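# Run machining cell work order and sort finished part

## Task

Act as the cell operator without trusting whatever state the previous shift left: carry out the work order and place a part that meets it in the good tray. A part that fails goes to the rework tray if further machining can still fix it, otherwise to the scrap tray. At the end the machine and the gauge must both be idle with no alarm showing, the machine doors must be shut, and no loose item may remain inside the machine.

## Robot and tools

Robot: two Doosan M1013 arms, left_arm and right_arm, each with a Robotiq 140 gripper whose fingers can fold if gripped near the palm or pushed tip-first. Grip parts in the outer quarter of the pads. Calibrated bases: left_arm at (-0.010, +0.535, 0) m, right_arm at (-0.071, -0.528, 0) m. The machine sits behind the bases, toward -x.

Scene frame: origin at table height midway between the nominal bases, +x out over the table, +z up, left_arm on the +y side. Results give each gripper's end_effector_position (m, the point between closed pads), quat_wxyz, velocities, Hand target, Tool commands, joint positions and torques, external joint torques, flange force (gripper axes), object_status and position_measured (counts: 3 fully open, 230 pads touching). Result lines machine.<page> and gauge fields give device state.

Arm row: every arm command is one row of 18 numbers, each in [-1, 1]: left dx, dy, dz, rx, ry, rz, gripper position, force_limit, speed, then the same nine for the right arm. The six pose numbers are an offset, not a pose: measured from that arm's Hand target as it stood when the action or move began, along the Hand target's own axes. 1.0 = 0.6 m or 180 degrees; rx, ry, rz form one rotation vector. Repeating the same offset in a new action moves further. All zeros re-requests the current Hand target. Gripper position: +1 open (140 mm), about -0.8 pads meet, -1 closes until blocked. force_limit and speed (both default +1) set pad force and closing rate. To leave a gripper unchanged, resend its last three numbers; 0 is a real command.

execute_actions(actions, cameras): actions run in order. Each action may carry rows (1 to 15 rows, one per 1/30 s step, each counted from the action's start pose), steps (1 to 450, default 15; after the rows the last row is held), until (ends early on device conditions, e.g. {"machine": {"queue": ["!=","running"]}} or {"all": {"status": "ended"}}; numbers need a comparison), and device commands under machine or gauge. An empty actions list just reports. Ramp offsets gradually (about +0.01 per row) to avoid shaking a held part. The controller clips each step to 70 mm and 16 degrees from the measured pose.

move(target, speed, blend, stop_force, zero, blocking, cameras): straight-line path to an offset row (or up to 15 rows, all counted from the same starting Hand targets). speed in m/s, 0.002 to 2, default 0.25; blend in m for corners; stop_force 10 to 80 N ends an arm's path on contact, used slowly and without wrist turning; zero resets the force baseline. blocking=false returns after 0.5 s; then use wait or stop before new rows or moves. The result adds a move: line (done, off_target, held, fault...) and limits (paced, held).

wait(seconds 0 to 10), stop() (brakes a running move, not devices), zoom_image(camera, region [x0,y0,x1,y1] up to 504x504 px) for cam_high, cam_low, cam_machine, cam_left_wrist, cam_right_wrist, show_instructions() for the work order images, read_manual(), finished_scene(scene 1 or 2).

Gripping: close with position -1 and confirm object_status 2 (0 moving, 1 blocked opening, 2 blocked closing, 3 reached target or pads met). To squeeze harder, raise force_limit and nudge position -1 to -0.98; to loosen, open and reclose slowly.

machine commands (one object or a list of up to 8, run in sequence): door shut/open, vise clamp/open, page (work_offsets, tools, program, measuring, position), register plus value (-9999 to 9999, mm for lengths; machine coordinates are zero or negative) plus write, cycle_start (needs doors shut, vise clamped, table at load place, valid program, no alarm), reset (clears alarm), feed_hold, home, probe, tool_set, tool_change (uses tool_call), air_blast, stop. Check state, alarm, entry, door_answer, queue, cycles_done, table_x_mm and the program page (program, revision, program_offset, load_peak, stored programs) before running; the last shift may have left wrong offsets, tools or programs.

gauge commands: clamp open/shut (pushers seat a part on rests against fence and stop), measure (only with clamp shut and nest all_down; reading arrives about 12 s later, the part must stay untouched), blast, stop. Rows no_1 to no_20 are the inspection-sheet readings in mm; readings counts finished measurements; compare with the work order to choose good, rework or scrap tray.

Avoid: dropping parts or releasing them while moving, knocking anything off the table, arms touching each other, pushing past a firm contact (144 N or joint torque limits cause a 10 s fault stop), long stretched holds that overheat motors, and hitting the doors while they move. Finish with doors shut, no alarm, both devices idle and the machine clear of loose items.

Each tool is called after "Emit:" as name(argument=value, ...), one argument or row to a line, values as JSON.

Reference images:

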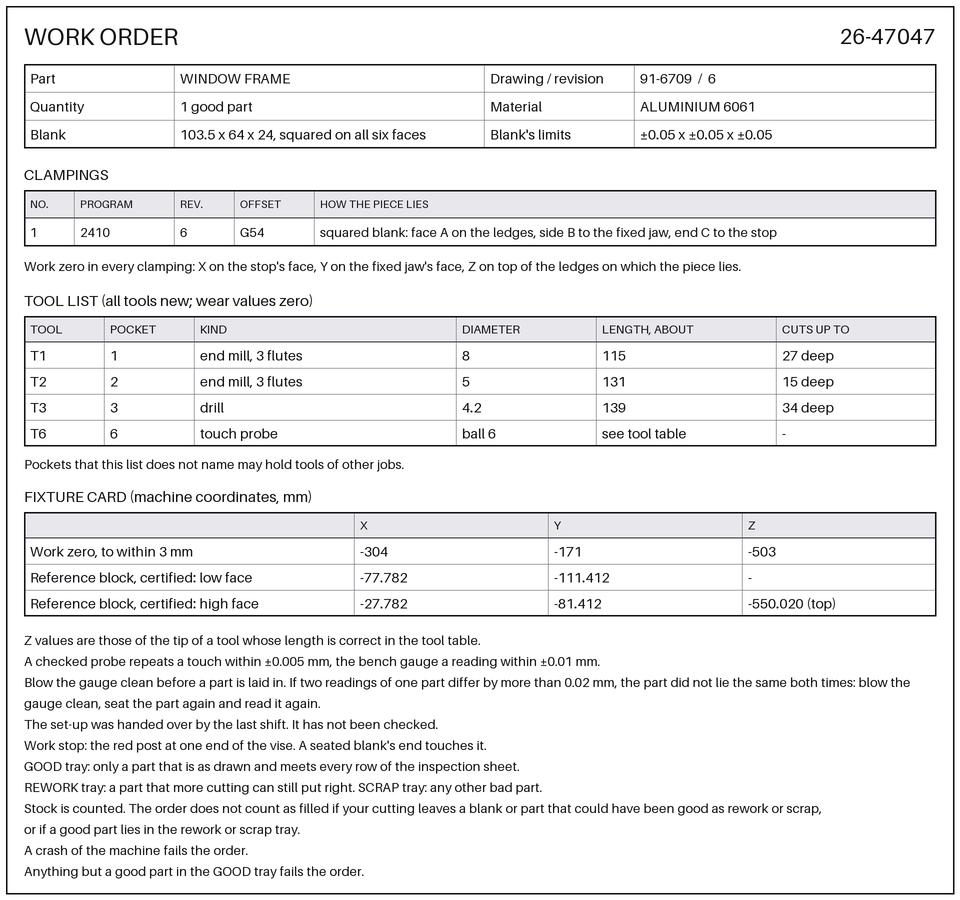

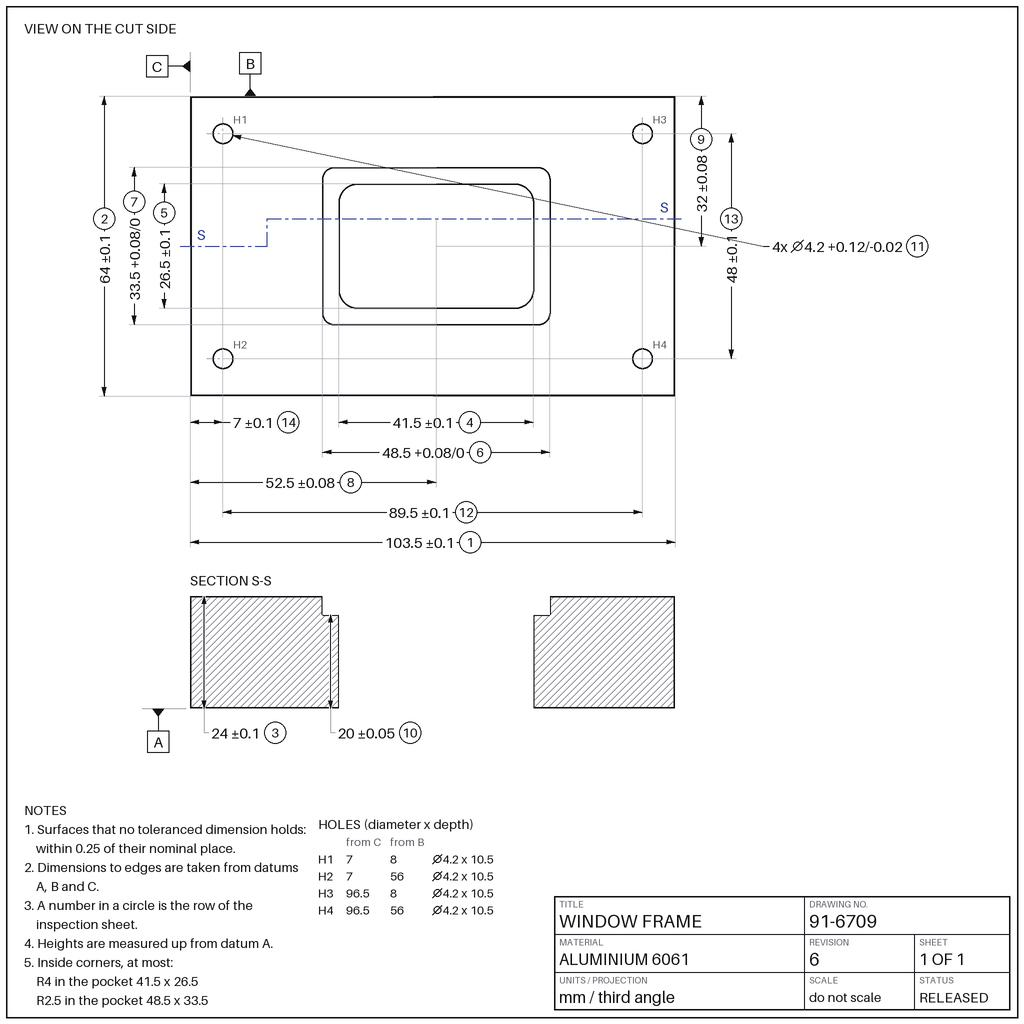

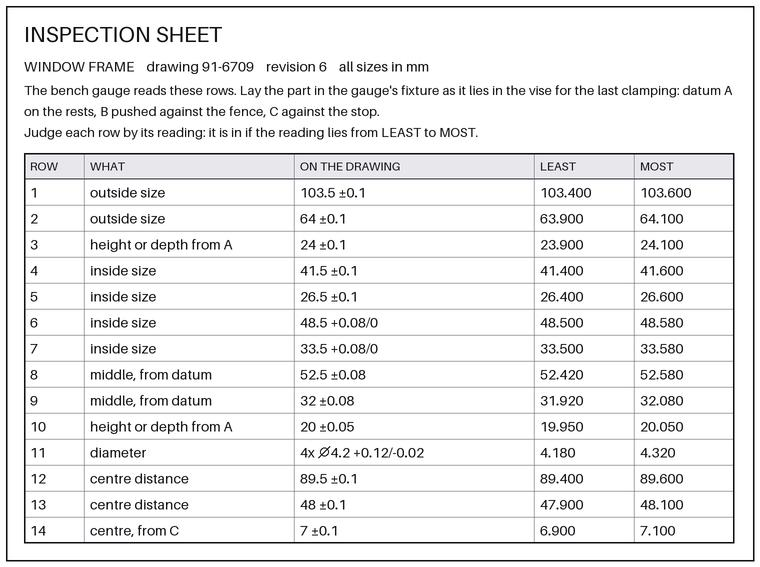

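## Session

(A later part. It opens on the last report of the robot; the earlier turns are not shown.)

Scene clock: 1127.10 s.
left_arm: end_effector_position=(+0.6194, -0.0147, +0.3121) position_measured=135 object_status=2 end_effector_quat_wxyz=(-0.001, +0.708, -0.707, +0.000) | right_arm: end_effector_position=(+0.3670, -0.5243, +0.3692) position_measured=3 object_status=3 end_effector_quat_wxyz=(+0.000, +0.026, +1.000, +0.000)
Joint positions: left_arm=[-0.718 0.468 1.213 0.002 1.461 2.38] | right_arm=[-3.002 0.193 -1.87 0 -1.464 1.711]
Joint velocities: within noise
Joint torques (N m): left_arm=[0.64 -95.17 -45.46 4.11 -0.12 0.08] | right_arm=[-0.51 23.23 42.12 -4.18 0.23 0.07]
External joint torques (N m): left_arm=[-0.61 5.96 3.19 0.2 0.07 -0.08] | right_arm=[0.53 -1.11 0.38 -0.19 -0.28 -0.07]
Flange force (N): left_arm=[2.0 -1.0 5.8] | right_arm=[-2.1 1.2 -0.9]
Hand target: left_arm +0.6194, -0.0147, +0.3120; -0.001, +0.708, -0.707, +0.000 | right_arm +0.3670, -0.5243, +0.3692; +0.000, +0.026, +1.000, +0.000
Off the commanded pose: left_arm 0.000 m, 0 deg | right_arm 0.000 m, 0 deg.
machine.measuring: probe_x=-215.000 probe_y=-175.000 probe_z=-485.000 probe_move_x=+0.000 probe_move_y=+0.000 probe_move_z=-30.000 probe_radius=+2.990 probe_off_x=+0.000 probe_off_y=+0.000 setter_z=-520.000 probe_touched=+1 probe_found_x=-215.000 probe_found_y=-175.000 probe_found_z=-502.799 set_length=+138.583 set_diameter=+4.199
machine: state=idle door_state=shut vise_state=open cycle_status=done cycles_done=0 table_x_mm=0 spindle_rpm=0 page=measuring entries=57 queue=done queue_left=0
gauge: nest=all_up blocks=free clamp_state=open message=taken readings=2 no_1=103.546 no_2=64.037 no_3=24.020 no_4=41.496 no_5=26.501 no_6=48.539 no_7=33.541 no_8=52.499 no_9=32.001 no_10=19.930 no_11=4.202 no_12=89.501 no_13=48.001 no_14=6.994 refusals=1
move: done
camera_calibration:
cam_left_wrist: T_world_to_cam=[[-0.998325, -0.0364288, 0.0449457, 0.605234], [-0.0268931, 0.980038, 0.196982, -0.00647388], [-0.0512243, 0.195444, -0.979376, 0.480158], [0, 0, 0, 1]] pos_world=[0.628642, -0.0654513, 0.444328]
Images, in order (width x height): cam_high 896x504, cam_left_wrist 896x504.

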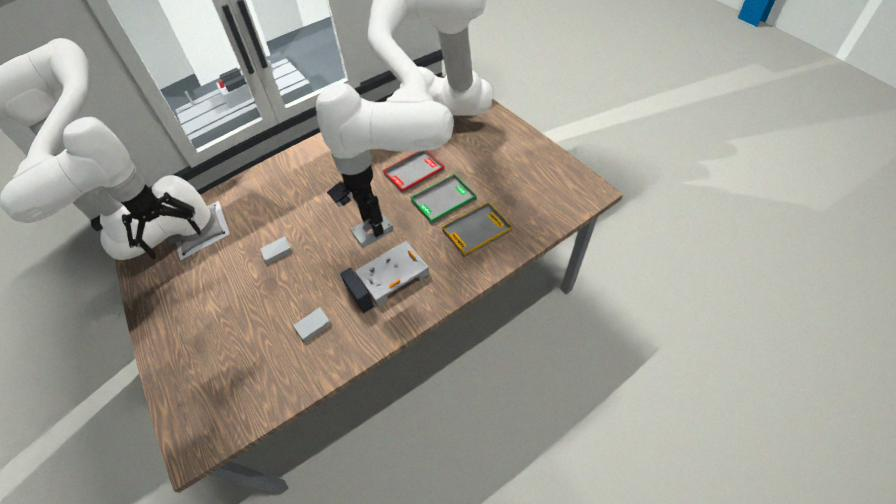

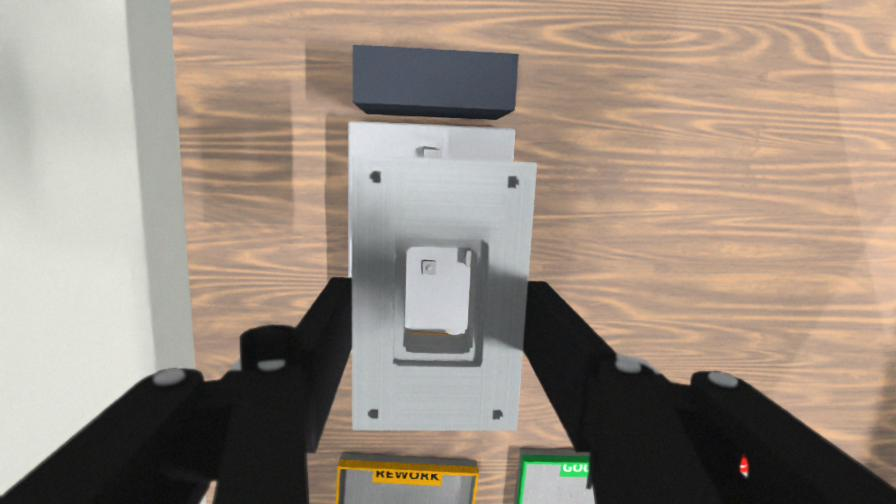

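Emit:
move(
  target=[-0.36,0.5333,-0.03,0,0,0,-1,0,-1,0,0,0,0,0,0,1,1,1],
  speed=0.2,
  cameras=["cam_left_wrist"],
)

Scene clock: 1151.57 s.
left_arm: end_effector_position=(+0.2991, +0.2008, +0.3298) position_measured=135 object_status=2 end_effector_quat_wxyz=(-0.001, +0.708, -0.707, +0.000) | right_arm: end_effector_position=(+0.3670, -0.5243, +0.3692) position_measured=3 object_status=3 end_effector_quat_wxyz=(+0.000, +0.026, +1.000, +0.000)
Joint positions: left_arm=[-0.859 -0.154 1.91 0.001 1.386 2.239] | right_arm=[-3.002 0.193 -1.87 0 -1.464 1.711]
Joint velocities: within noise
Joint torques (N m): left_arm=[0.62 -28.17 -45.17 4.15 -0.16 0.13] | right_arm=[-0.46 23.35 41.96 -4.18 0.24 0.06]
External joint torques (N m): left_arm=[-0.66 2.34 3.1 0.14 0.11 -0.13] | right_arm=[0.45 -1.3 0.53 -0.19 -0.28 -0.06]
Flange force (N): left_arm=[0.8 1.6 5.4] | right_arm=[-2.7 1.1 -1.2]
Hand target: left_arm +0.2991, +0.2008, +0.3298; -0.001, +0.708, -0.707, +0.000 | right_arm +0.3670, -0.5243, +0.3692; +0.000, +0.026, +1.000, +0.000
Off the commanded pose: left_arm 0.000 m, 0 deg | right_arm 0.000 m, 0 deg.
machine.measuring: probe_x=-215.000 probe_y=-175.000 probe_z=-485.000 probe_move_x=+0.000 probe_move_y=+0.000 probe_move_z=-30.000 probe_radius=+2.990 probe_off_x=+0.000 probe_off_y=+0.000 setter_z=-520.000 probe_touched=+1 probe_found_x=-215.000 probe_found_y=-175.000 probe_found_z=-502.799 set_length=+138.583 set_diameter=+4.199
machine: state=idle door_state=shut vise_state=open cycle_status=done cycles_done=0 table_x_mm=0 spindle_rpm=0 page=measuring entries=57 queue=done queue_left=0
gauge: nest=all_up blocks=free clamp_state=open message=taken readings=2 no_1=103.546 no_2=64.037 no_3=24.020 no_4=41.496 no_5=26.501 no_6=48.539 no_7=33.541 no_8=52.499 no_9=32.001 no_10=19.930 no_11=4.202 no_12=89.501 no_13=48.001 no_14=6.994 refusals=1
move: done
camera_calibration:
cam_left_wrist: T_world_to_cam=[[-0.998315, -0.0364678, 0.0451411, 0.292437], [-0.0268929, 0.980037, 0.196988, -0.229775], [-0.0514237, 0.195442, -0.979366, 0.439024], [0, 0, 0, 1]] pos_world=[0.308341, 0.150049, 0.462027]
Images, in order (width x height): cam_left_wrist 896x504.

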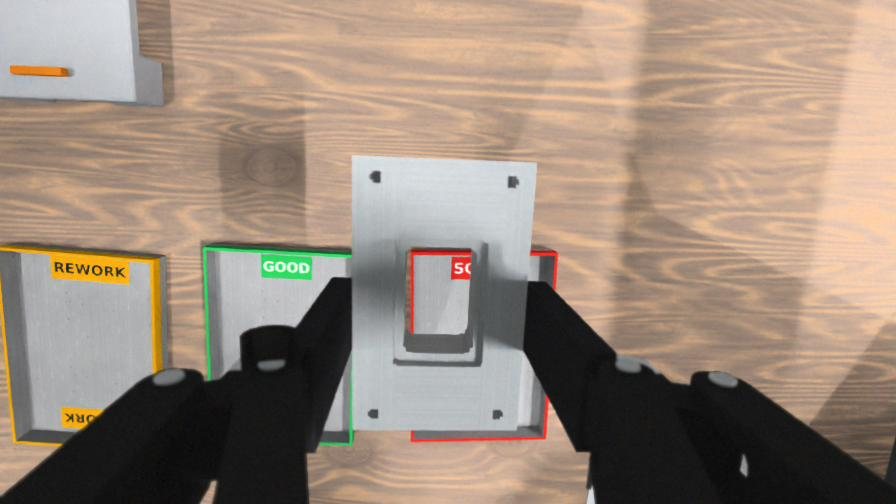

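Emit:
move(
  target=[
    [-0.2203,0.0902,0.05,0,0,0,-1,0,-1,0,0,0,0,0,0,1,1,1],
    [-0.2203,0.0902,0.333,0,0,0,-1,0,-1,0,0,0,0,0,0,1,1,1],
  ],
  speed=0.15,
  blend=[0.03,0],
  cameras=["cam_left_wrist","cam_high"],
)

Scene clock: 1172.57 s.
left_arm: end_effector_position=(+0.2451, +0.3331, +0.1301) position_measured=135 object_status=2 end_effector_quat_wxyz=(-0.001, +0.708, -0.707, +0.000) | right_arm: end_effector_position=(+0.3670, -0.5243, +0.3692) position_measured=3 object_status=3 end_effector_quat_wxyz=(+0.000, +0.026, +1.000, +0.000)
Joint positions: left_arm=[-0.735 -0.251 2.368 0.002 1.024 2.362] | right_arm=[-3.002 0.193 -1.87 0 -1.464 1.711]
Joint velocities: within noise
Joint torques (N m): left_arm=[0.83 -12.1 -39.81 3.61 -0.14 0.16] | right_arm=[-0.58 23.19 42.04 -4.17 0.21 0.05]
External joint torques (N m): left_arm=[-0.88 1.86 3.29 0.11 0.09 -0.16] | right_arm=[0.59 -1.15 0.43 -0.19 -0.26 -0.05]
Flange force (N): left_arm=[1.8 2.9 6.2] | right_arm=[-2.2 1.4 -1.0]
Hand target: left_arm +0.2450, +0.3331, +0.1301; -0.001, +0.708, -0.707, +0.000 | right_arm +0.3670, -0.5243, +0.3692; +0.000, +0.026, +1.000, +0.000
Off the commanded pose: left_arm 0.000 m, 0 deg | right_arm 0.000 m, 0 deg.
machine.measuring: probe_x=-215.000 probe_y=-175.000 probe_z=-485.000 probe_move_x=+0.000 probe_move_y=+0.000 probe_move_z=-30.000 probe_radius=+2.990 probe_off_x=+0.000 probe_off_y=+0.000 setter_z=-520.000 probe_touched=+1 probe_found_x=-215.000 probe_found_y=-175.000 probe_found_z=-502.799 set_length=+138.583 set_diameter=+4.199
machine: state=idle door_state=shut vise_state=open cycle_status=done cycles_done=0 table_x_mm=0 spindle_rpm=0 page=measuring entries=57 queue=done queue_left=0
gauge: nest=all_up blocks=free clamp_state=open message=taken readings=2 no_1=103.546 no_2=64.037 no_3=24.020 no_4=41.496 no_5=26.501 no_6=48.539 no_7=33.541 no_8=52.499 no_9=32.001 no_10=19.930 no_11=4.202 no_12=89.501 no_13=48.001 no_14=6.994 refusals=1
move: done
camera_calibration:
cam_left_wrist: T_world_to_cam=[[-0.998325, -0.0364288, 0.0449457, 0.252415], [-0.0268931, 0.980038, 0.196982, -0.321644], [-0.0512243, 0.195444, -0.979376, 0.214743], [0, 0, 0, 1]] pos_world=[0.254342, 0.282449, 0.262328]
Images, in order (width x height): cam_high 896x504, cam_left_wrist 896x504.

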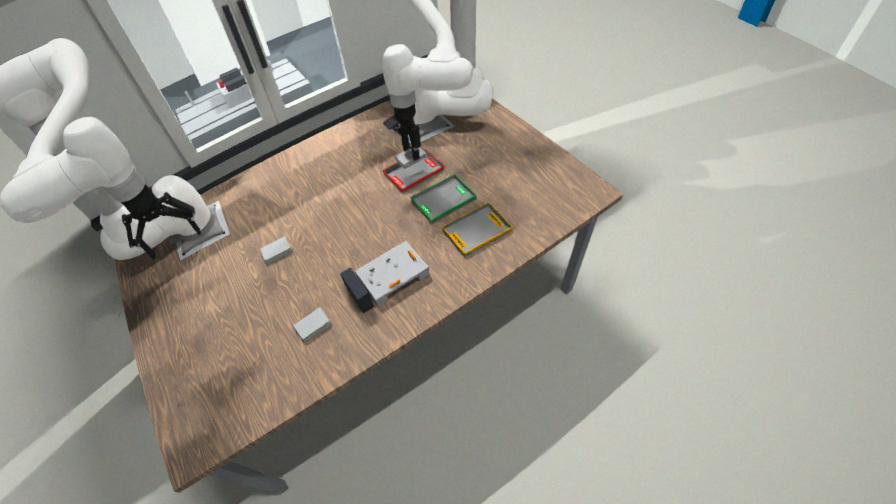

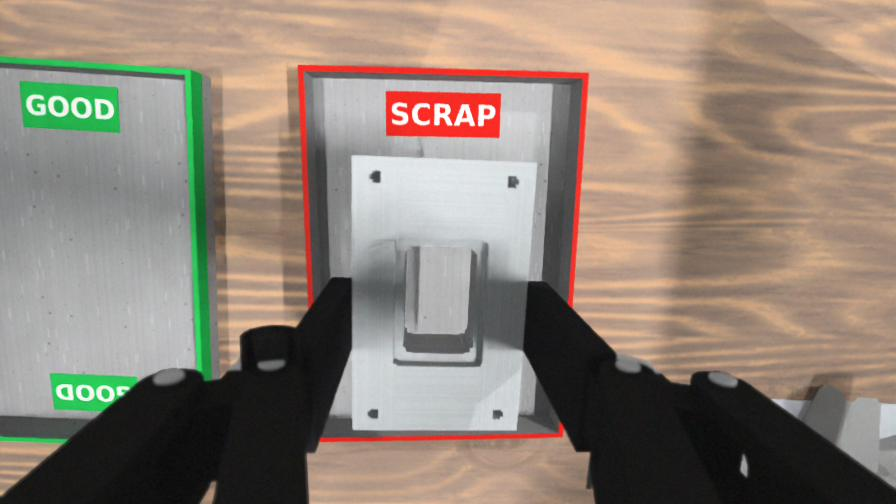

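Emit:
move(
  target=[
    [-0.008,0.005,0.08,0,0,0,-1,0,-1,0,0,0,0,0,0,1,1,1],
    [-0.008,0.005,0.16,0,0,0,-1,0,-1,0,0,0,0,0,0,1,1,1],
  ],
  speed=[0.06,0.012],
  stop_force=10,
  cameras=["cam_left_wrist"],
)

Scene clock: 1191.47 s.
left_arm: end_effector_position=(+0.2422, +0.3380, +0.0528) position_measured=135 object_status=2 end_effector_quat_wxyz=(-0.001, +0.708, -0.707, +0.000) | right_arm: end_effector_position=(+0.3670, -0.5243, +0.3692) position_measured=3 object_status=3 end_effector_quat_wxyz=(+0.000, +0.026, +1.000, +0.000)
Joint positions: left_arm=[-0.73 -0.148 2.467 0.002 0.822 2.366] | right_arm=[-3.002 0.193 -1.87 0 -1.464 1.711]
Joint velocities: within noise
Joint torques (N m): left_arm=[1.57 -10.33 -27.37 3.48 -1.89 -0.11] | right_arm=[-0.35 23.19 42.1 -4.19 0.22 0.09]
External joint torques (N m): left_arm=[-1.71 -5.25 -4.17 -0.28 1.83 0.11] | right_arm=[0.33 -1.1 0.32 -0.17 -0.27 -0.09]
Flange force (N): left_arm=[0.7 7.1 -18.9] | right_arm=[-2.1 0.7 -0.8]
Hand target: left_arm +0.2422, +0.3380, +0.0528; -0.001, +0.708, -0.707, +0.000 (not the last commanded pose) | right_arm +0.3670, -0.5243, +0.3692; +0.000, +0.026, +1.000, +0.000
Off the commanded pose: left_arm 0.019 m, 0 deg | right_arm 0.000 m, 0 deg.
machine.measuring: probe_x=-215.000 probe_y=-175.000 probe_z=-485.000 probe_move_x=+0.000 probe_move_y=+0.000 probe_move_z=-30.000 probe_radius=+2.990 probe_off_x=+0.000 probe_off_y=+0.000 setter_z=-520.000 probe_touched=+1 probe_found_x=-215.000 probe_found_y=-175.000 probe_found_z=-502.799 set_length=+138.583 set_diameter=+4.199
machine: state=idle door_state=shut vise_state=open cycle_status=done cycles_done=0 table_x_mm=0 spindle_rpm=0 page=measuring entries=57 queue=done queue_left=0
gauge: nest=all_up blocks=free clamp_state=open message=taken readings=2 no_1=103.546 no_2=64.037 no_3=24.020 no_4=41.496 no_5=26.501 no_6=48.539 no_7=33.541 no_8=52.499 no_9=32.001 no_10=19.930 no_11=4.202 no_12=89.501 no_13=48.001 no_14=6.994 refusals=1
move: contact (left_arm); path passed 1 of 2 targets
camera_calibration:
cam_left_wrist: T_world_to_cam=[[-0.998325, -0.0364324, 0.044941, 0.253171], [-0.0268926, 0.980019, 0.197079, -0.311213], [-0.0512231, 0.19554, -0.979357, 0.13792], [0, 0, 0, 1]] pos_world=[0.251442, 0.287249, 0.185028]
Images, in order (width x height): cam_left_wrist 896x504.

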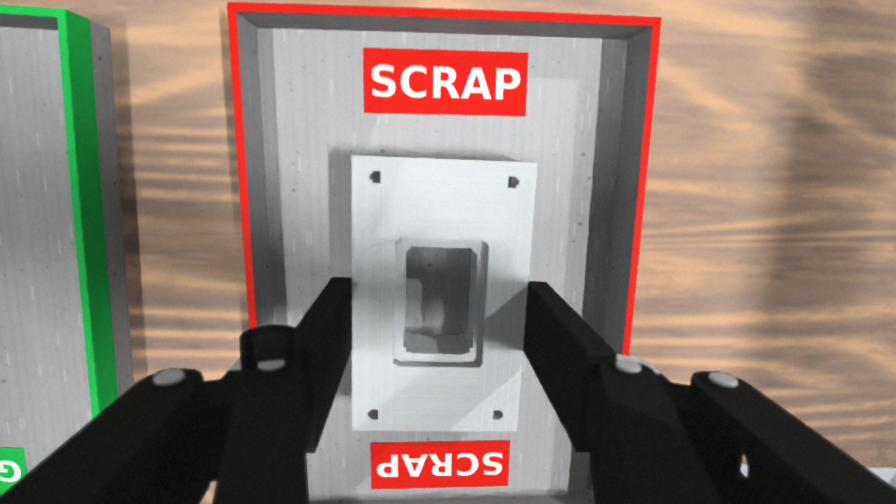

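Emit:
execute_actions(
  actions=[
    {"rows":[[0,0,-0.001,0,0,0,-1,0,-1,0,0,0,0,0,0,1,1,1]],"steps":20},
    {"rows":[[0,0,0,0,0,0,0.15,0,-1,0,0,0,0,0,0,1,1,1]],"steps":30},
  ],
  cameras=[],
)

Emit:
move(
  target=[0,0,-0.45,0,0,0,0.15,0,-1,0,0,0,0,0,0,1,1,1],
  speed=0.15,
  cameras=["cam_left_wrist"],
)

Scene clock: 1200.53 s.
left_arm: end_effector_position=(+0.2422, +0.3380, +0.0534) position_measured=110 object_status=3 end_effector_quat_wxyz=(-0.001, +0.708, -0.707, +0.000) | right_arm: end_effector_position=(+0.3670, -0.5243, +0.3692) position_measured=3 object_status=3 end_effector_quat_wxyz=(+0.000, +0.026, +1.000, +0.000)
Joint positions: left_arm=[-0.73 -0.149 2.466 0.002 0.824 2.366] | right_arm=[-3.002 0.193 -1.87 0 -1.464 1.711]
Joint velocities: within noise
Joint torques (N m): left_arm=[0.83 -16.8 -32.99 3.07 -0.17 0.1] | right_arm=[-0.35 23.34 41.96 -4.19 0.24 0.05]
External joint torques (N m): left_arm=[-0.91 1.37 1.71 0.11 0.13 -0.1] | right_arm=[0.33 -1.26 0.56 -0.19 -0.28 -0.06]
External joint torques at the end of the 1st action: left_arm=[-0.67 2.22 3 0.09 0.13 -0.17] | right_arm=[0.63 -1.31 0.32 -0.17 -0.3 -0.07]
Flange force (N): left_arm=[2.3 2.2 3.9] | right_arm=[-2.7 0.8 -1.2]
Flange force at the end of the 1st action (N): left_arm=[1.7 2.1 6.8] | right_arm=[-2.3 1.4 -0.8]
Hand target: left_arm +0.2422, +0.3380, +0.0534; -0.001, +0.708, -0.707, +0.000 | right_arm +0.3670, -0.5243, +0.3692; +0.000, +0.026, +1.000, +0.000
Off the commanded pose: left_arm 0.000 m, 0 deg | right_arm 0.000 m, 0 deg.
machine.measuring: probe_x=-215.000 probe_y=-175.000 probe_z=-485.000 probe_move_x=+0.000 probe_move_y=+0.000 probe_move_z=-30.000 probe_radius=+2.990 probe_off_x=+0.000 probe_off_y=+0.000 setter_z=-520.000 probe_touched=+1 probe_found_x=-215.000 probe_found_y=-175.000 probe_found_z=-502.799 set_length=+138.583 set_diameter=+4.199
machine: state=idle door_state=shut vise_state=open cycle_status=done cycles_done=0 table_x_mm=0 spindle_rpm=0 page=measuring entries=57 queue=done queue_left=0
gauge: nest=all_up blocks=free clamp_state=open message=taken readings=2 no_1=103.546 no_2=64.037 no_3=24.020 no_4=41.496 no_5=26.501 no_6=48.539 no_7=33.541 no_8=52.499 no_9=32.001 no_10=19.930 no_11=4.202 no_12=89.501 no_13=48.001 no_14=6.994 refusals=1
No camera images: "cameras" was empty.

Scene clock: 1202.67 s.
left_arm: end_effector_position=(+0.2418, +0.3377, +0.3234) position_measured=110 object_status=3 end_effector_quat_wxyz=(-0.001, +0.708, -0.707, +0.000) | right_arm: end_effector_position=(+0.3670, -0.5243, +0.3692) position_measured=3 object_status=3 end_effector_quat_wxyz=(+0.000, +0.026, +1.000, +0.000)
Joint positions: left_arm=[-0.732 -0.391 2.087 0.002 1.446 2.366] | right_arm=[-3.002 0.193 -1.87 0 -1.464 1.711]
Joint velocities: within noise
Joint torques (N m): left_arm=[0.99 -2.8 -43.98 4.13 -0.01 0.13] | right_arm=[-0.43 23.31 42.06 -4.18 0.25 0.08]
External joint torques (N m): left_arm=[-1.01 0.41 1.58 0.18 -0.04 -0.13] | right_arm=[0.39 -1.19 0.39 -0.19 -0.3 -0.08]
Flange force (N): left_arm=[2.0 3.2 2.8] | right_arm=[-2.3 0.9 -1.0]
Hand target: left_arm +0.2418, +0.3377, +0.3234; -0.001, +0.708, -0.707, +0.000 | right_arm +0.3670, -0.5243, +0.3692; +0.000, +0.026, +1.000, +0.000
Off the commanded pose: left_arm 0.000 m, 0 deg | right_arm 0.000 m, 0 deg.
machine.measuring: probe_x=-215.000 probe_y=-175.000 probe_z=-485.000 probe_move_x=+0.000 probe_move_y=+0.000 probe_move_z=-30.000 probe_radius=+2.990 probe_off_x=+0.000 probe_off_y=+0.000 setter_z=-520.000 probe_touched=+1 probe_found_x=-215.000 probe_found_y=-175.000 probe_found_z=-502.799 set_length=+138.583 set_diameter=+4.199
machine: state=idle door_state=shut vise_state=open cycle_status=done cycles_done=0 table_x_mm=0 spindle_rpm=0 page=measuring entries=57 queue=done queue_left=0
gauge: nest=all_up blocks=free clamp_state=open message=taken readings=2 no_1=103.546 no_2=64.037 no_3=24.020 no_4=41.496 no_5=26.501 no_6=48.539 no_7=33.541 no_8=52.499 no_9=32.001 no_10=19.930 no_11=4.202 no_12=89.501 no_13=48.001 no_14=6.994 refusals=1
move: done
camera_calibration:
cam_left_wrist: T_world_to_cam=[[-0.998328, -0.0363347, 0.0449607, 0.240667], [-0.0267931, 0.980023, 0.197073, -0.364378], [-0.0512231, 0.195539, -0.979357, 0.402958], [0, 0, 0, 1]] pos_world=[0.251142, 0.287049, 0.455628]
Images, in order (width x height): cam_left_wrist 896x504.

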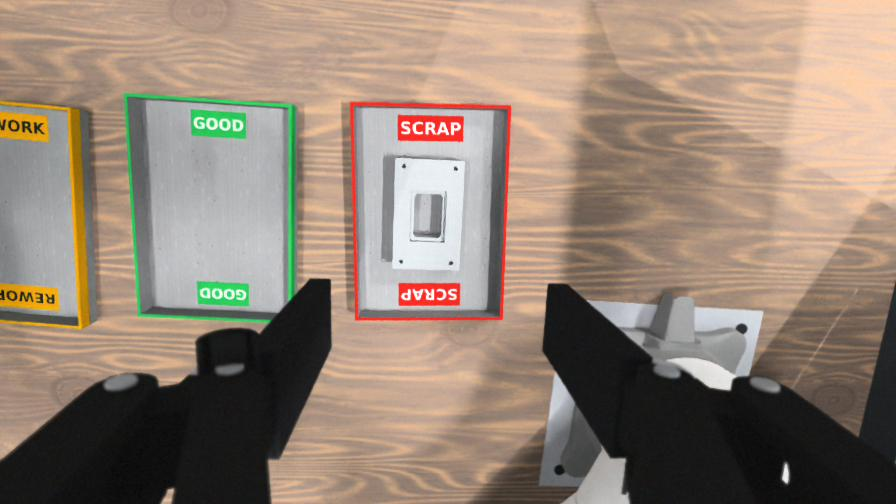

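Emit:
move(
  target=[
    [0.396,-0.2637,-0.161,0,0,0,0.3,0,-1,0,0,0,0,0,0,1,1,1],
    [0.9795,-0.5637,-0.1277,0,0,0,0.3,0,-1,0,0,0,0,0,0,1,1,1],
  ],
  speed=0.25,
  blend=[0.05,0],
  cameras=["cam_left_wrist","cam_high"],
)

Scene clock: 1242.00 s.
left_arm: end_effector_position=(+0.5807, -0.2496, +0.3999) position_measured=91 object_status=3 end_effector_quat_wxyz=(-0.001, +0.708, -0.707, +0.000) | right_arm: end_effector_position=(+0.3670, -0.5243, +0.3692) position_measured=3 object_status=3 end_effector_quat_wxyz=(+0.000, +0.026, +1.000, +0.000)
Joint positions: left_arm=[-0.919 0.794 0.515 0.002 1.833 2.18] | right_arm=[-3.002 0.193 -1.87 0 -1.464 1.711]
Joint velocities: within noise
Joint torques (N m): left_arm=[1.42 -117.85 -43.11 4.1 -0.23 0.08] | right_arm=[-0.35 23.19 41.95 -4.19 0.25 0.06]
External joint torques (N m): left_arm=[-1.35 1.56 1.79 0.1 0.18 -0.08] | right_arm=[0.36 -1.16 0.58 -0.17 -0.29 -0.06]
Flange force (N): left_arm=[0.0 0.0 0.0] | right_arm=[-2.5 0.8 -1.3]
Hand target: left_arm +0.5807, -0.2496, +0.3999; -0.001, +0.708, -0.707, +0.000 | right_arm +0.3670, -0.5243, +0.3692; +0.000, +0.026, +1.000, +0.000
Off the commanded pose: left_arm 0.000 m, 0 deg | right_arm 0.000 m, 0 deg.
machine.measuring: probe_x=-215.000 probe_y=-175.000 probe_z=-485.000 probe_move_x=+0.000 probe_move_y=+0.000 probe_move_z=-30.000 probe_radius=+2.990 probe_off_x=+0.000 probe_off_y=+0.000 setter_z=-520.000 probe_touched=+1 probe_found_x=-215.000 probe_found_y=-175.000 probe_found_z=-502.799 set_length=+138.583 set_diameter=+4.199
machine: state=idle door_state=shut vise_state=open cycle_status=done cycles_done=0 table_x_mm=0 spindle_rpm=0 page=measuring entries=57 queue=done queue_left=0
gauge: nest=all_up blocks=free clamp_state=open message=taken readings=2 no_1=103.546 no_2=64.037 no_3=24.020 no_4=41.496 no_5=26.501 no_6=48.539 no_7=33.541 no_8=52.499 no_9=32.001 no_10=19.930 no_11=4.202 no_12=89.501 no_13=48.001 no_14=6.994 refusals=1
move: done
camera_calibration:
cam_left_wrist: T_world_to_cam=[[-0.998333, -0.0363152, 0.044863, 0.554179], [-0.0267932, 0.980023, 0.19707, 0.205291], [-0.0511235, 0.19554, -0.979362, 0.610037], [0, 0, 0, 1]] pos_world=[0.589943, -0.300351, 0.532128]
Images, in order (width x height): cam_high 896x504, cam_left_wrist 896x504.

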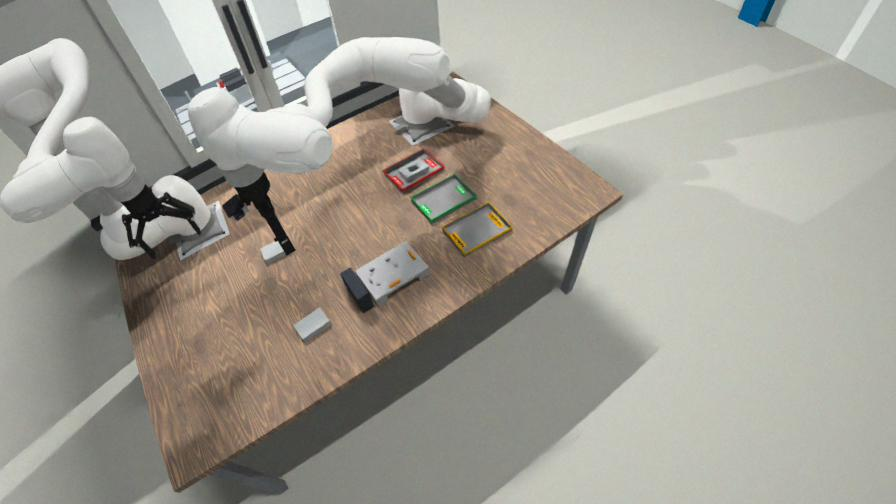

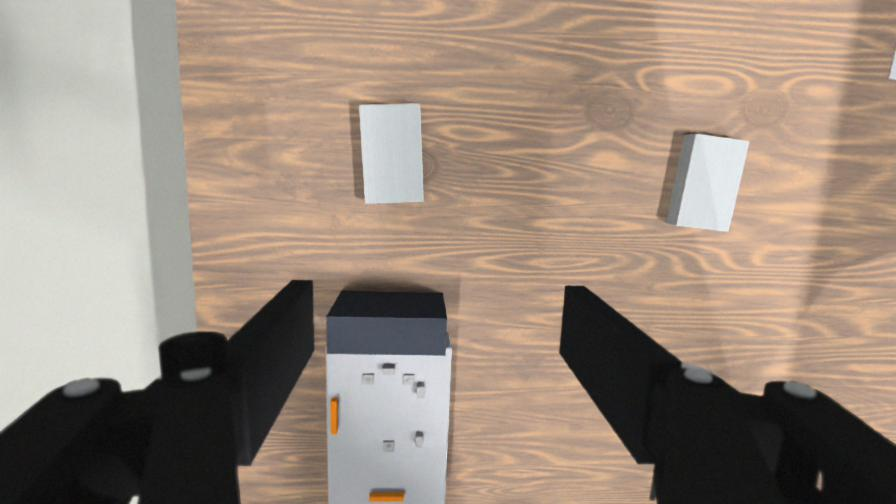

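Emit:
move(
  target=[0.059,0.5178,0.1167,0,0,0,0.3,0,-1,0,0,0,0,0,0,1,1,1],
  speed=0.2,
  cameras=["cam_left_wrist","cam_high"],
)

Scene clock: 1282.27 s.
left_arm: end_effector_position=(+0.2702, -0.2854, +0.3294) position_measured=91 object_status=3 end_effector_quat_wxyz=(-0.001, +0.708, -0.707, +0.000) | right_arm: end_effector_position=(+0.3670, -0.5243, +0.3692) position_measured=3 object_status=3 end_effector_quat_wxyz=(+0.000, +0.026, +1.000, +0.000)
Joint positions: left_arm=[-1.24 0.52 1.101 0.001 1.52 1.859] | right_arm=[-3.002 0.193 -1.87 0 -1.464 1.711]
Joint velocities: within noise
Joint torques (N m): left_arm=[0.8 -96.69 -44.23 4.12 -0.12 0.14] | right_arm=[-0.3 23.38 42.06 -4.19 0.28 0.09]
External joint torques (N m): left_arm=[-0.79 2.21 1.69 0.23 0.06 -0.14] | right_arm=[0.32 -1.29 0.5 -0.19 -0.32 -0.09]
Flange force (N): left_arm=[-0.4 1.3 2.9] | right_arm=[-2.7 0.7 -1.2]
Hand target: left_arm +0.2702, -0.2854, +0.3294; -0.001, +0.708, -0.707, +0.000 | right_arm +0.3670, -0.5243, +0.3692; +0.000, +0.026, +1.000, +0.000
Off the commanded pose: left_arm 0.000 m, 0 deg | right_arm 0.000 m, 0 deg.
machine.measuring: probe_x=-215.000 probe_y=-175.000 probe_z=-485.000 probe_move_x=+0.000 probe_move_y=+0.000 probe_move_z=-30.000 probe_radius=+2.990 probe_off_x=+0.000 probe_off_y=+0.000 setter_z=-520.000 probe_touched=+1 probe_found_x=-215.000 probe_found_y=-175.000 probe_found_z=-502.799 set_length=+138.583 set_diameter=+4.199
machine: state=idle door_state=shut vise_state=open cycle_status=done cycles_done=0 table_x_mm=0 spindle_rpm=0 page=measuring entries=57 queue=done queue_left=0
gauge: nest=all_up blocks=free clamp_state=open message=taken readings=2 no_1=103.546 no_2=64.037 no_3=24.020 no_4=41.496 no_5=26.501 no_6=48.539 no_7=33.541 no_8=52.499 no_9=32.001 no_10=19.930 no_11=4.202 no_12=89.501 no_13=48.001 no_14=6.994 refusals=1
move: done
camera_calibration:
cam_left_wrist: T_world_to_cam=[[-0.99832, -0.0364538, 0.0450423, 0.246029], [-0.0268986, 0.980037, 0.196985, 0.245928], [-0.051324, 0.195443, -0.979371, 0.532131], [0, 0, 0, 1]] pos_world=[0.279541, -0.336051, 0.461628]
Images, in order (width x height): cam_high 896x504, cam_left_wrist 896x504.

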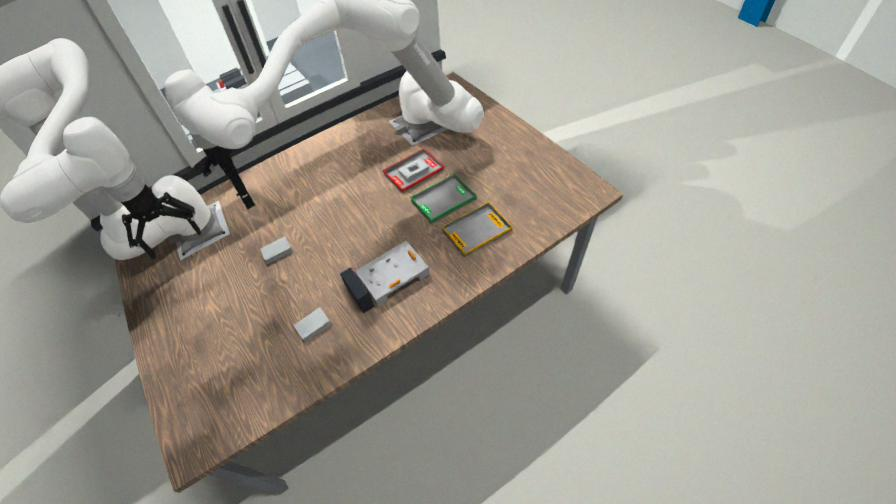

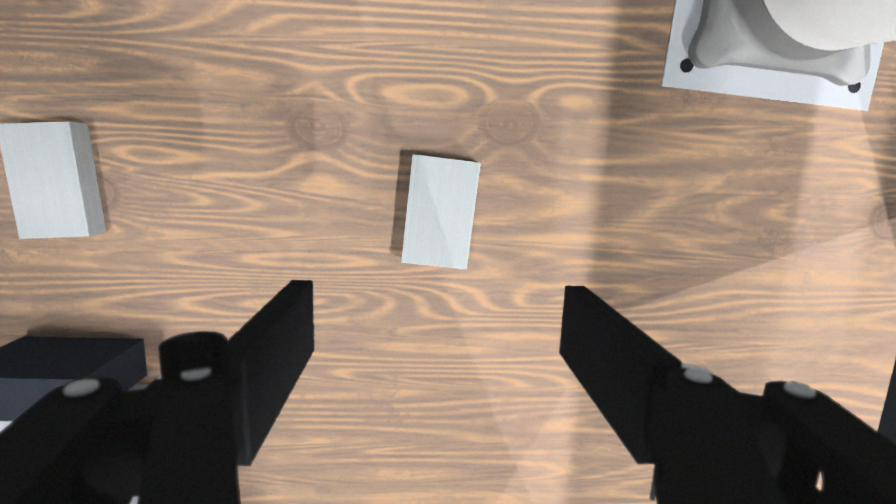

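Emit:
move(
  target=[
    [-0.0012,0.015,0.3,0,0,0.0247,0.3,0,-1,0,0,0,0,0,0,1,1,1],
    [-0.0012,0.015,0.4673,0,0,0.0247,0.3,0,-1,0,0,0,0,0,0,1,1,1],
  ],
  speed=[0.15,0.04],
  cameras=["cam_left_wrist"],
)

Scene clock: 1316.33 s.
left_arm: end_effector_position=(+0.2615, -0.2844, +0.0491) position_measured=91 object_status=3 end_effector_quat_wxyz=(-0.001, +0.680, -0.734, +0.000) | right_arm: end_effector_position=(+0.3670, -0.5243, +0.3692) position_measured=3 object_status=3 end_effector_quat_wxyz=(+0.000, +0.026, +1.000, +0.000)
Joint positions: left_arm=[-1.249 0.643 1.426 0.002 1.073 1.926] | right_arm=[-3.002 0.193 -1.87 0 -1.464 1.711]
Joint velocities: within noise
Joint torques (N m): left_arm=[0.5 -102.22 -39.09 3.7 -0.21 0.1] | right_arm=[-0.22 23.53 42.09 -4.21 0.23 0.06]
External joint torques (N m): left_arm=[-0.48 2.07 1.6 0.14 0.15 -0.1] | right_arm=[0.22 -1.34 0.54 -0.17 -0.27 -0.06]
Flange force (N): left_arm=[-0.6 1.0 2.5] | right_arm=[-2.8 0.5 -1.2]
Hand target: left_arm +0.2615, -0.2844, +0.0490; -0.001, +0.680, -0.734, +0.000 | right_arm +0.3670, -0.5243, +0.3692; +0.000, +0.026, +1.000, +0.000
Off the commanded pose: left_arm 0.000 m, 0 deg | right_arm 0.000 m, 0 deg.
machine.measuring: probe_x=-215.000 probe_y=-175.000 probe_z=-485.000 probe_move_x=+0.000 probe_move_y=+0.000 probe_move_z=-30.000 probe_radius=+2.990 probe_off_x=+0.000 probe_off_y=+0.000 setter_z=-520.000 probe_touched=+1 probe_found_x=-215.000 probe_found_y=-175.000 probe_found_z=-502.799 set_length=+138.583 set_diameter=+4.199
machine: state=idle door_state=shut vise_state=open cycle_status=done cycles_done=0 table_x_mm=0 spindle_rpm=0 page=measuring entries=57 queue=done queue_left=0
gauge: nest=all_up blocks=free clamp_state=open message=taken readings=2 no_1=103.546 no_2=64.037 no_3=24.020 no_4=41.496 no_5=26.501 no_6=48.539 no_7=33.541 no_8=52.499 no_9=32.001 no_10=19.930 no_11=4.202 no_12=89.501 no_13=48.001 no_14=6.994 refusals=1
move: done
camera_calibration:
cam_left_wrist: T_world_to_cam=[[-0.998141, 0.0411053, 0.0450023, 0.271948], [0.0492102, 0.979144, 0.197115, 0.279777], [-0.0359612, 0.198963, -0.979347, 0.25396], [0, 0, 0, 1]] pos_world=[0.266808, -0.33565, 0.181328]
Images, in order (width x height): cam_left_wrist 896x504.

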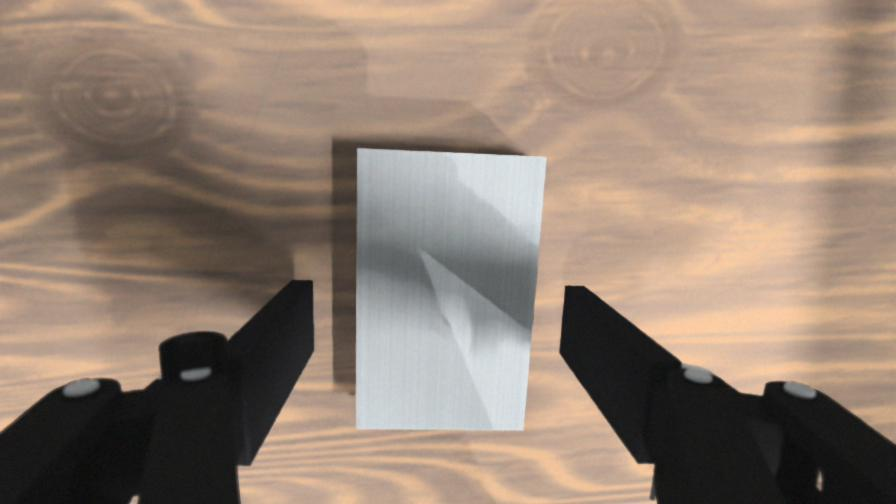

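Emit:
move(
  target=[0,0.0023,-0.0067,0,0,0,0.3,0,-1,0,0,0,0,0,0,1,1,1],
  speed=0.03,
  cameras=[],
)

Emit:
execute_actions(
  actions=[
    {"rows":[[0,0,0,0,0,0,-1,0,-1,0,0,0,0,0,0,1,1,1]],"steps":60},
    {"steps":15},
  ],
  cameras=["cam_left_wrist"],
)

Scene clock: 1328.87 s.
left_arm: end_effector_position=(+0.2601, -0.2843, +0.0531) position_measured=91 object_status=3 end_effector_quat_wxyz=(-0.001, +0.680, -0.734, +0.000) | right_arm: end_effector_position=(+0.3670, -0.5243, +0.3692) position_measured=3 object_status=3 end_effector_quat_wxyz=(+0.000, +0.026, +1.000, +0.000)
Joint positions: left_arm=[-1.25 0.639 1.424 0.002 1.079 1.925] | right_arm=[-3.002 0.193 -1.87 0 -1.464 1.711]
Joint velocities: within noise
Joint torques (N m): left_arm=[0.93 -101.91 -39.14 3.73 -0.2 0.11] | right_arm=[-0.59 23.45 42.06 -4.2 0.23 0.08]
External joint torques (N m): left_arm=[-0.8 1.39 1.42 0.13 0.15 -0.11] | right_arm=[0.56 -1.41 0.38 -0.16 -0.27 -0.08]
Flange force (N): left_arm=[-0.9 1.5 1.8] | right_arm=[-2.6 1.3 -0.9]
Hand target: left_arm +0.2601, -0.2843, +0.0531; -0.001, +0.680, -0.734, +0.000 | right_arm +0.3670, -0.5243, +0.3692; +0.000, +0.026, +1.000, +0.000
Off the commanded pose: left_arm 0.000 m, 0 deg | right_arm 0.000 m, 0 deg.
machine.measuring: probe_x=-215.000 probe_y=-175.000 probe_z=-485.000 probe_move_x=+0.000 probe_move_y=+0.000 probe_move_z=-30.000 probe_radius=+2.990 probe_off_x=+0.000 probe_off_y=+0.000 setter_z=-520.000 probe_touched=+1 probe_found_x=-215.000 probe_found_y=-175.000 probe_found_z=-502.799 set_length=+138.583 set_diameter=+4.199
machine: state=idle door_state=shut vise_state=open cycle_status=done cycles_done=0 table_x_mm=0 spindle_rpm=0 page=measuring entries=57 queue=done queue_left=0
gauge: nest=all_up blocks=free clamp_state=open message=taken readings=2 no_1=103.546 no_2=64.037 no_3=24.020 no_4=41.496 no_5=26.501 no_6=48.539 no_7=33.541 no_8=52.499 no_9=32.001 no_10=19.930 no_11=4.202 no_12=89.501 no_13=48.001 no_14=6.994 refusals=1
move: done
No camera images: "cameras" was empty.

Scene clock: 1331.57 s.
left_arm: end_effector_position=(+0.2601, -0.2843, +0.0531) position_measured=136 object_status=2 end_effector_quat_wxyz=(-0.001, +0.680, -0.734, +0.000) | right_arm: end_effector_position=(+0.3670, -0.5243, +0.3692) position_measured=3 object_status=3 end_effector_quat_wxyz=(+0.000, +0.026, +1.000, +0.000)
Joint positions: left_arm=[-1.25 0.639 1.424 0.002 1.079 1.925] | right_arm=[-3.002 0.193 -1.87 0 -1.464 1.711]
Joint velocities: within noise
Joint torques (N m): left_arm=[2.07 -93.23 -35.9 4.05 -1.16 0] | right_arm=[-0.4 23.23 42.07 -4.21 0.24 0.06]
External joint torques (N m): left_arm=[-2.09 -6.62 -1.62 -0.2 1.11 0] | right_arm=[0.36 -1.15 0.38 -0.16 -0.28 -0.06]
External joint torques at the end of the 1st action: left_arm=[-1.45 -6.35 -1.66 0.02 1.09 0.04] | right_arm=[0.4 -1.36 0.43 -0.19 -0.28 -0.04]
Flange force (N): left_arm=[-3.1 3.9 -7.8] | right_arm=[-2.2 0.8 -0.9]
Flange force at the end of the 1st action (N): left_arm=[-2.9 3.0 -7.6] | right_arm=[-2.6 1.0 -1.0]
Hand target: left_arm +0.2601, -0.2843, +0.0531; -0.001, +0.680, -0.734, +0.000 | right_arm +0.3670, -0.5243, +0.3692; +0.000, +0.026, +1.000, +0.000
Off the commanded pose: left_arm 0.000 m, 0 deg | right_arm 0.000 m, 0 deg.
machine.measuring: probe_x=-215.000 probe_y=-175.000 probe_z=-485.000 probe_move_x=+0.000 probe_move_y=+0.000 probe_move_z=-30.000 probe_radius=+2.990 probe_off_x=+0.000 probe_off_y=+0.000 setter_z=-520.000 probe_touched=+1 probe_found_x=-215.000 probe_found_y=-175.000 probe_found_z=-502.799 set_length=+138.583 set_diameter=+4.199
machine: state=idle door_state=shut vise_state=open cycle_status=done cycles_done=0 table_x_mm=0 spindle_rpm=0 page=measuring entries=57 queue=done queue_left=0
gauge: nest=all_up blocks=free clamp_state=open message=taken readings=2 no_1=103.546 no_2=64.037 no_3=24.020 no_4=41.496 no_5=26.501 no_6=48.539 no_7=33.541 no_8=52.499 no_9=32.001 no_10=19.930 no_11=4.202 no_12=89.501 no_13=48.001 no_14=6.994 refusals=1
camera_calibration:
cam_left_wrist: T_world_to_cam=[[-0.998141, 0.0411108, 0.0450034, 0.270369], [0.0492158, 0.979144, 0.197115, 0.278958], [-0.0359613, 0.198963, -0.979347, 0.257807], [0, 0, 0, 1]] pos_world=[0.265408, -0.33555, 0.185328]
Images, in order (width x height): cam_left_wrist 896x504.

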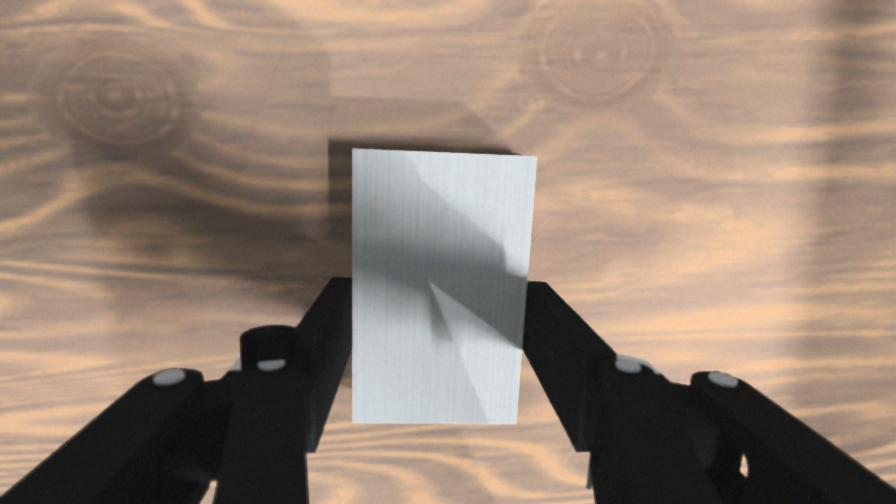

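Emit:
move(
  target=[
    [0,0,-0.1,0,0,0,-1,0,-1,0,0,0,0,0,0,1,1,1],
    [0,0,-0.5,0,0,-0.0247,-1,0,-1,0,0,0,0,0,0,1,1,1],
    [-0.474,0.1,-0.6617,0,0,-0.0247,-1,0,-1,0,0,0,0,0,0,1,1,1],
  ],
  speed=[0.05,0.15,0.2],
  blend=[0.01,0.05,0],
  cameras=["cam_left_wrist"],
)

Emit:
execute_actions(
  actions=[
    {"machine":[{"air_blast":true,"page":"work_offsets"},{"door":"open"}],"steps":300,"until":{"machine":{"door_state":"open"}}},
  ],
  cameras=["cam_machine"],
)

Scene clock: 1349.23 s.
left_arm: end_effector_position=(+0.2215, +0.0034, +0.4502) position_measured=136 object_status=2 end_effector_quat_wxyz=(-0.001, +0.708, -0.707, +0.000) | right_arm: end_effector_position=(+0.3670, -0.5243, +0.3692) position_measured=3 object_status=3 end_effector_quat_wxyz=(+0.000, +0.026, +1.000, +0.000)
Joint positions: left_arm=[-1.178 0.033 1.519 0.002 1.59 1.92] | right_arm=[-3.002 0.193 -1.87 0 -1.464 1.711]
Joint velocities: within noise
Joint torques (N m): left_arm=[0.71 -48.95 -46.77 4.22 -0.2 0.09] | right_arm=[-0.58 23.31 42.04 -4.18 0.24 0.07]
External joint torques (N m): left_arm=[-0.73 2.85 4 0.16 0.15 -0.09] | right_arm=[0.69 -1.38 0.41 -0.19 -0.29 -0.07]
Flange force (N): left_arm=[-1.4 2.2 6.9] | right_arm=[-2.6 1.6 -1.0]
Hand target: left_arm +0.2215, +0.0035, +0.4503; -0.001, +0.708, -0.707, +0.000 | right_arm +0.3670, -0.5243, +0.3692; +0.000, +0.026, +1.000, +0.000
Off the commanded pose: left_arm 0.000 m, 0 deg | right_arm 0.000 m, 0 deg.
machine.measuring: probe_x=-215.000 probe_y=-175.000 probe_z=-485.000 probe_move_x=+0.000 probe_move_y=+0.000 probe_move_z=-30.000 probe_radius=+2.990 probe_off_x=+0.000 probe_off_y=+0.000 setter_z=-520.000 probe_touched=+1 probe_found_x=-215.000 probe_found_y=-175.000 probe_found_z=-502.799 set_length=+138.583 set_diameter=+4.199
machine: state=idle door_state=shut vise_state=open cycle_status=done cycles_done=0 table_x_mm=0 spindle_rpm=0 page=measuring entries=57 queue=done queue_left=0
gauge: nest=all_up blocks=free clamp_state=open message=taken readings=2 no_1=103.546 no_2=64.037 no_3=24.020 no_4=41.496 no_5=26.501 no_6=48.539 no_7=33.541 no_8=52.499 no_9=32.001 no_10=19.930 no_11=4.202 no_12=89.501 no_13=48.001 no_14=6.994 refusals=1
move: done
camera_calibration:
cam_left_wrist: T_world_to_cam=[[-0.998328, -0.0363421, 0.0449553, 0.202556], [-0.0267963, 0.980003, 0.19717, -0.0623458], [-0.0512219, 0.195635, -0.979338, 0.591463], [0, 0, 0, 1]] pos_world=[0.230842, -0.0472506, 0.582429]
Images, in order (width x height): cam_left_wrist 896x504.

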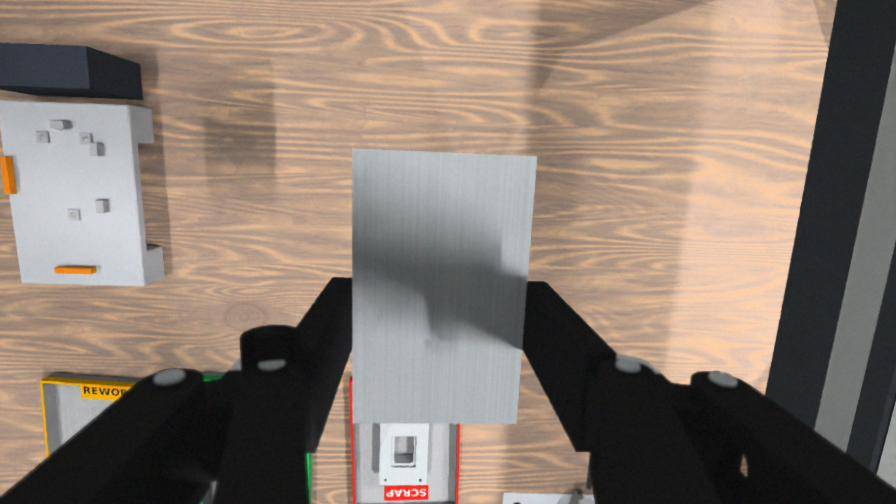

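Scene clock: 1352.70 s.
left_arm: end_effector_position=(+0.2215, +0.0035, +0.4503) position_measured=136 object_status=2 end_effector_quat_wxyz=(-0.001, +0.708, -0.707, +0.000) | right_arm: end_effector_position=(+0.3670, -0.5243, +0.3692) position_measured=3 object_status=3 end_effector_quat_wxyz=(+0.000, +0.026, +1.000, +0.000)
Joint positions: left_arm=[-1.178 0.033 1.519 0.001 1.59 1.92] | right_arm=[-3.002 0.193 -1.87 0 -1.464 1.711]
Joint velocities: within noise
Joint torques (N m): left_arm=[0.54 -49.91 -46.69 4.17 -0.19 0.1] | right_arm=[-0.27 23.23 41.91 -4.2 0.23 0.09]
External joint torques (N m): left_arm=[-0.58 4.12 4.06 0.19 0.13 -0.1] | right_arm=[0.23 -1.09 0.61 -0.17 -0.27 -0.09]
Flange force (N): left_arm=[0.3 1.2 7.0] | right_arm=[-2.5 0.5 -1.3]
Hand target: left_arm +0.2215, +0.0035, +0.4503; -0.001, +0.708, -0.707, +0.000 | right_arm +0.3670, -0.5243, +0.3692; +0.000, +0.026, +1.000, +0.000
Tool commands: left_gripper/position=-1.0 left_gripper/force_limit=+0.0 left_gripper/speed=-1.0 right_gripper/position=+1.0 right_gripper/force_limit=+1.0 right_gripper/speed=+1.0
Off the commanded pose: left_arm 0.000 m, 0 deg | right_arm 0.000 m, 0 deg.
machine.work_offsets: g54_x=-305.752 g54_y=-170.999 g54_z=-502.799 g55_x=+0.000 g55_y=+0.000 g55_z=+0.000 g56_x=+0.000 g56_y=+0.000 g56_z=+0.000
machine: state=idle door_state=open vise_state=open cycle_status=done cycles_done=0 table_x_mm=0 spindle_rpm=0 page=work_offsets entries=58 queue=running queue_left=0
gauge: nest=all_up blocks=free clamp_state=open message=taken readings=2 no_1=103.546 no_2=64.037 no_3=24.020 no_4=41.496 no_5=26.501 no_6=48.539 no_7=33.541 no_8=52.499 no_9=32.001 no_10=19.930 no_11=4.202 no_12=89.501 no_13=48.001 no_14=6.994 refusals=1
Images, in order (width x height): cam_machine 896x504.

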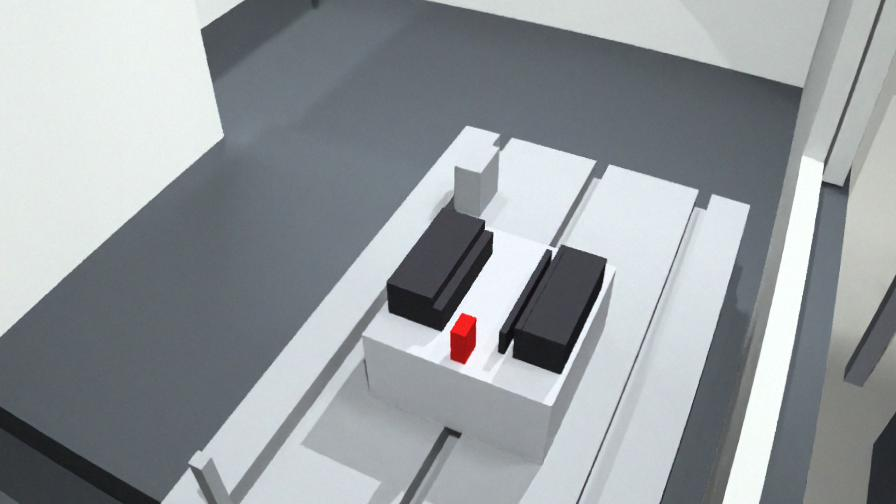

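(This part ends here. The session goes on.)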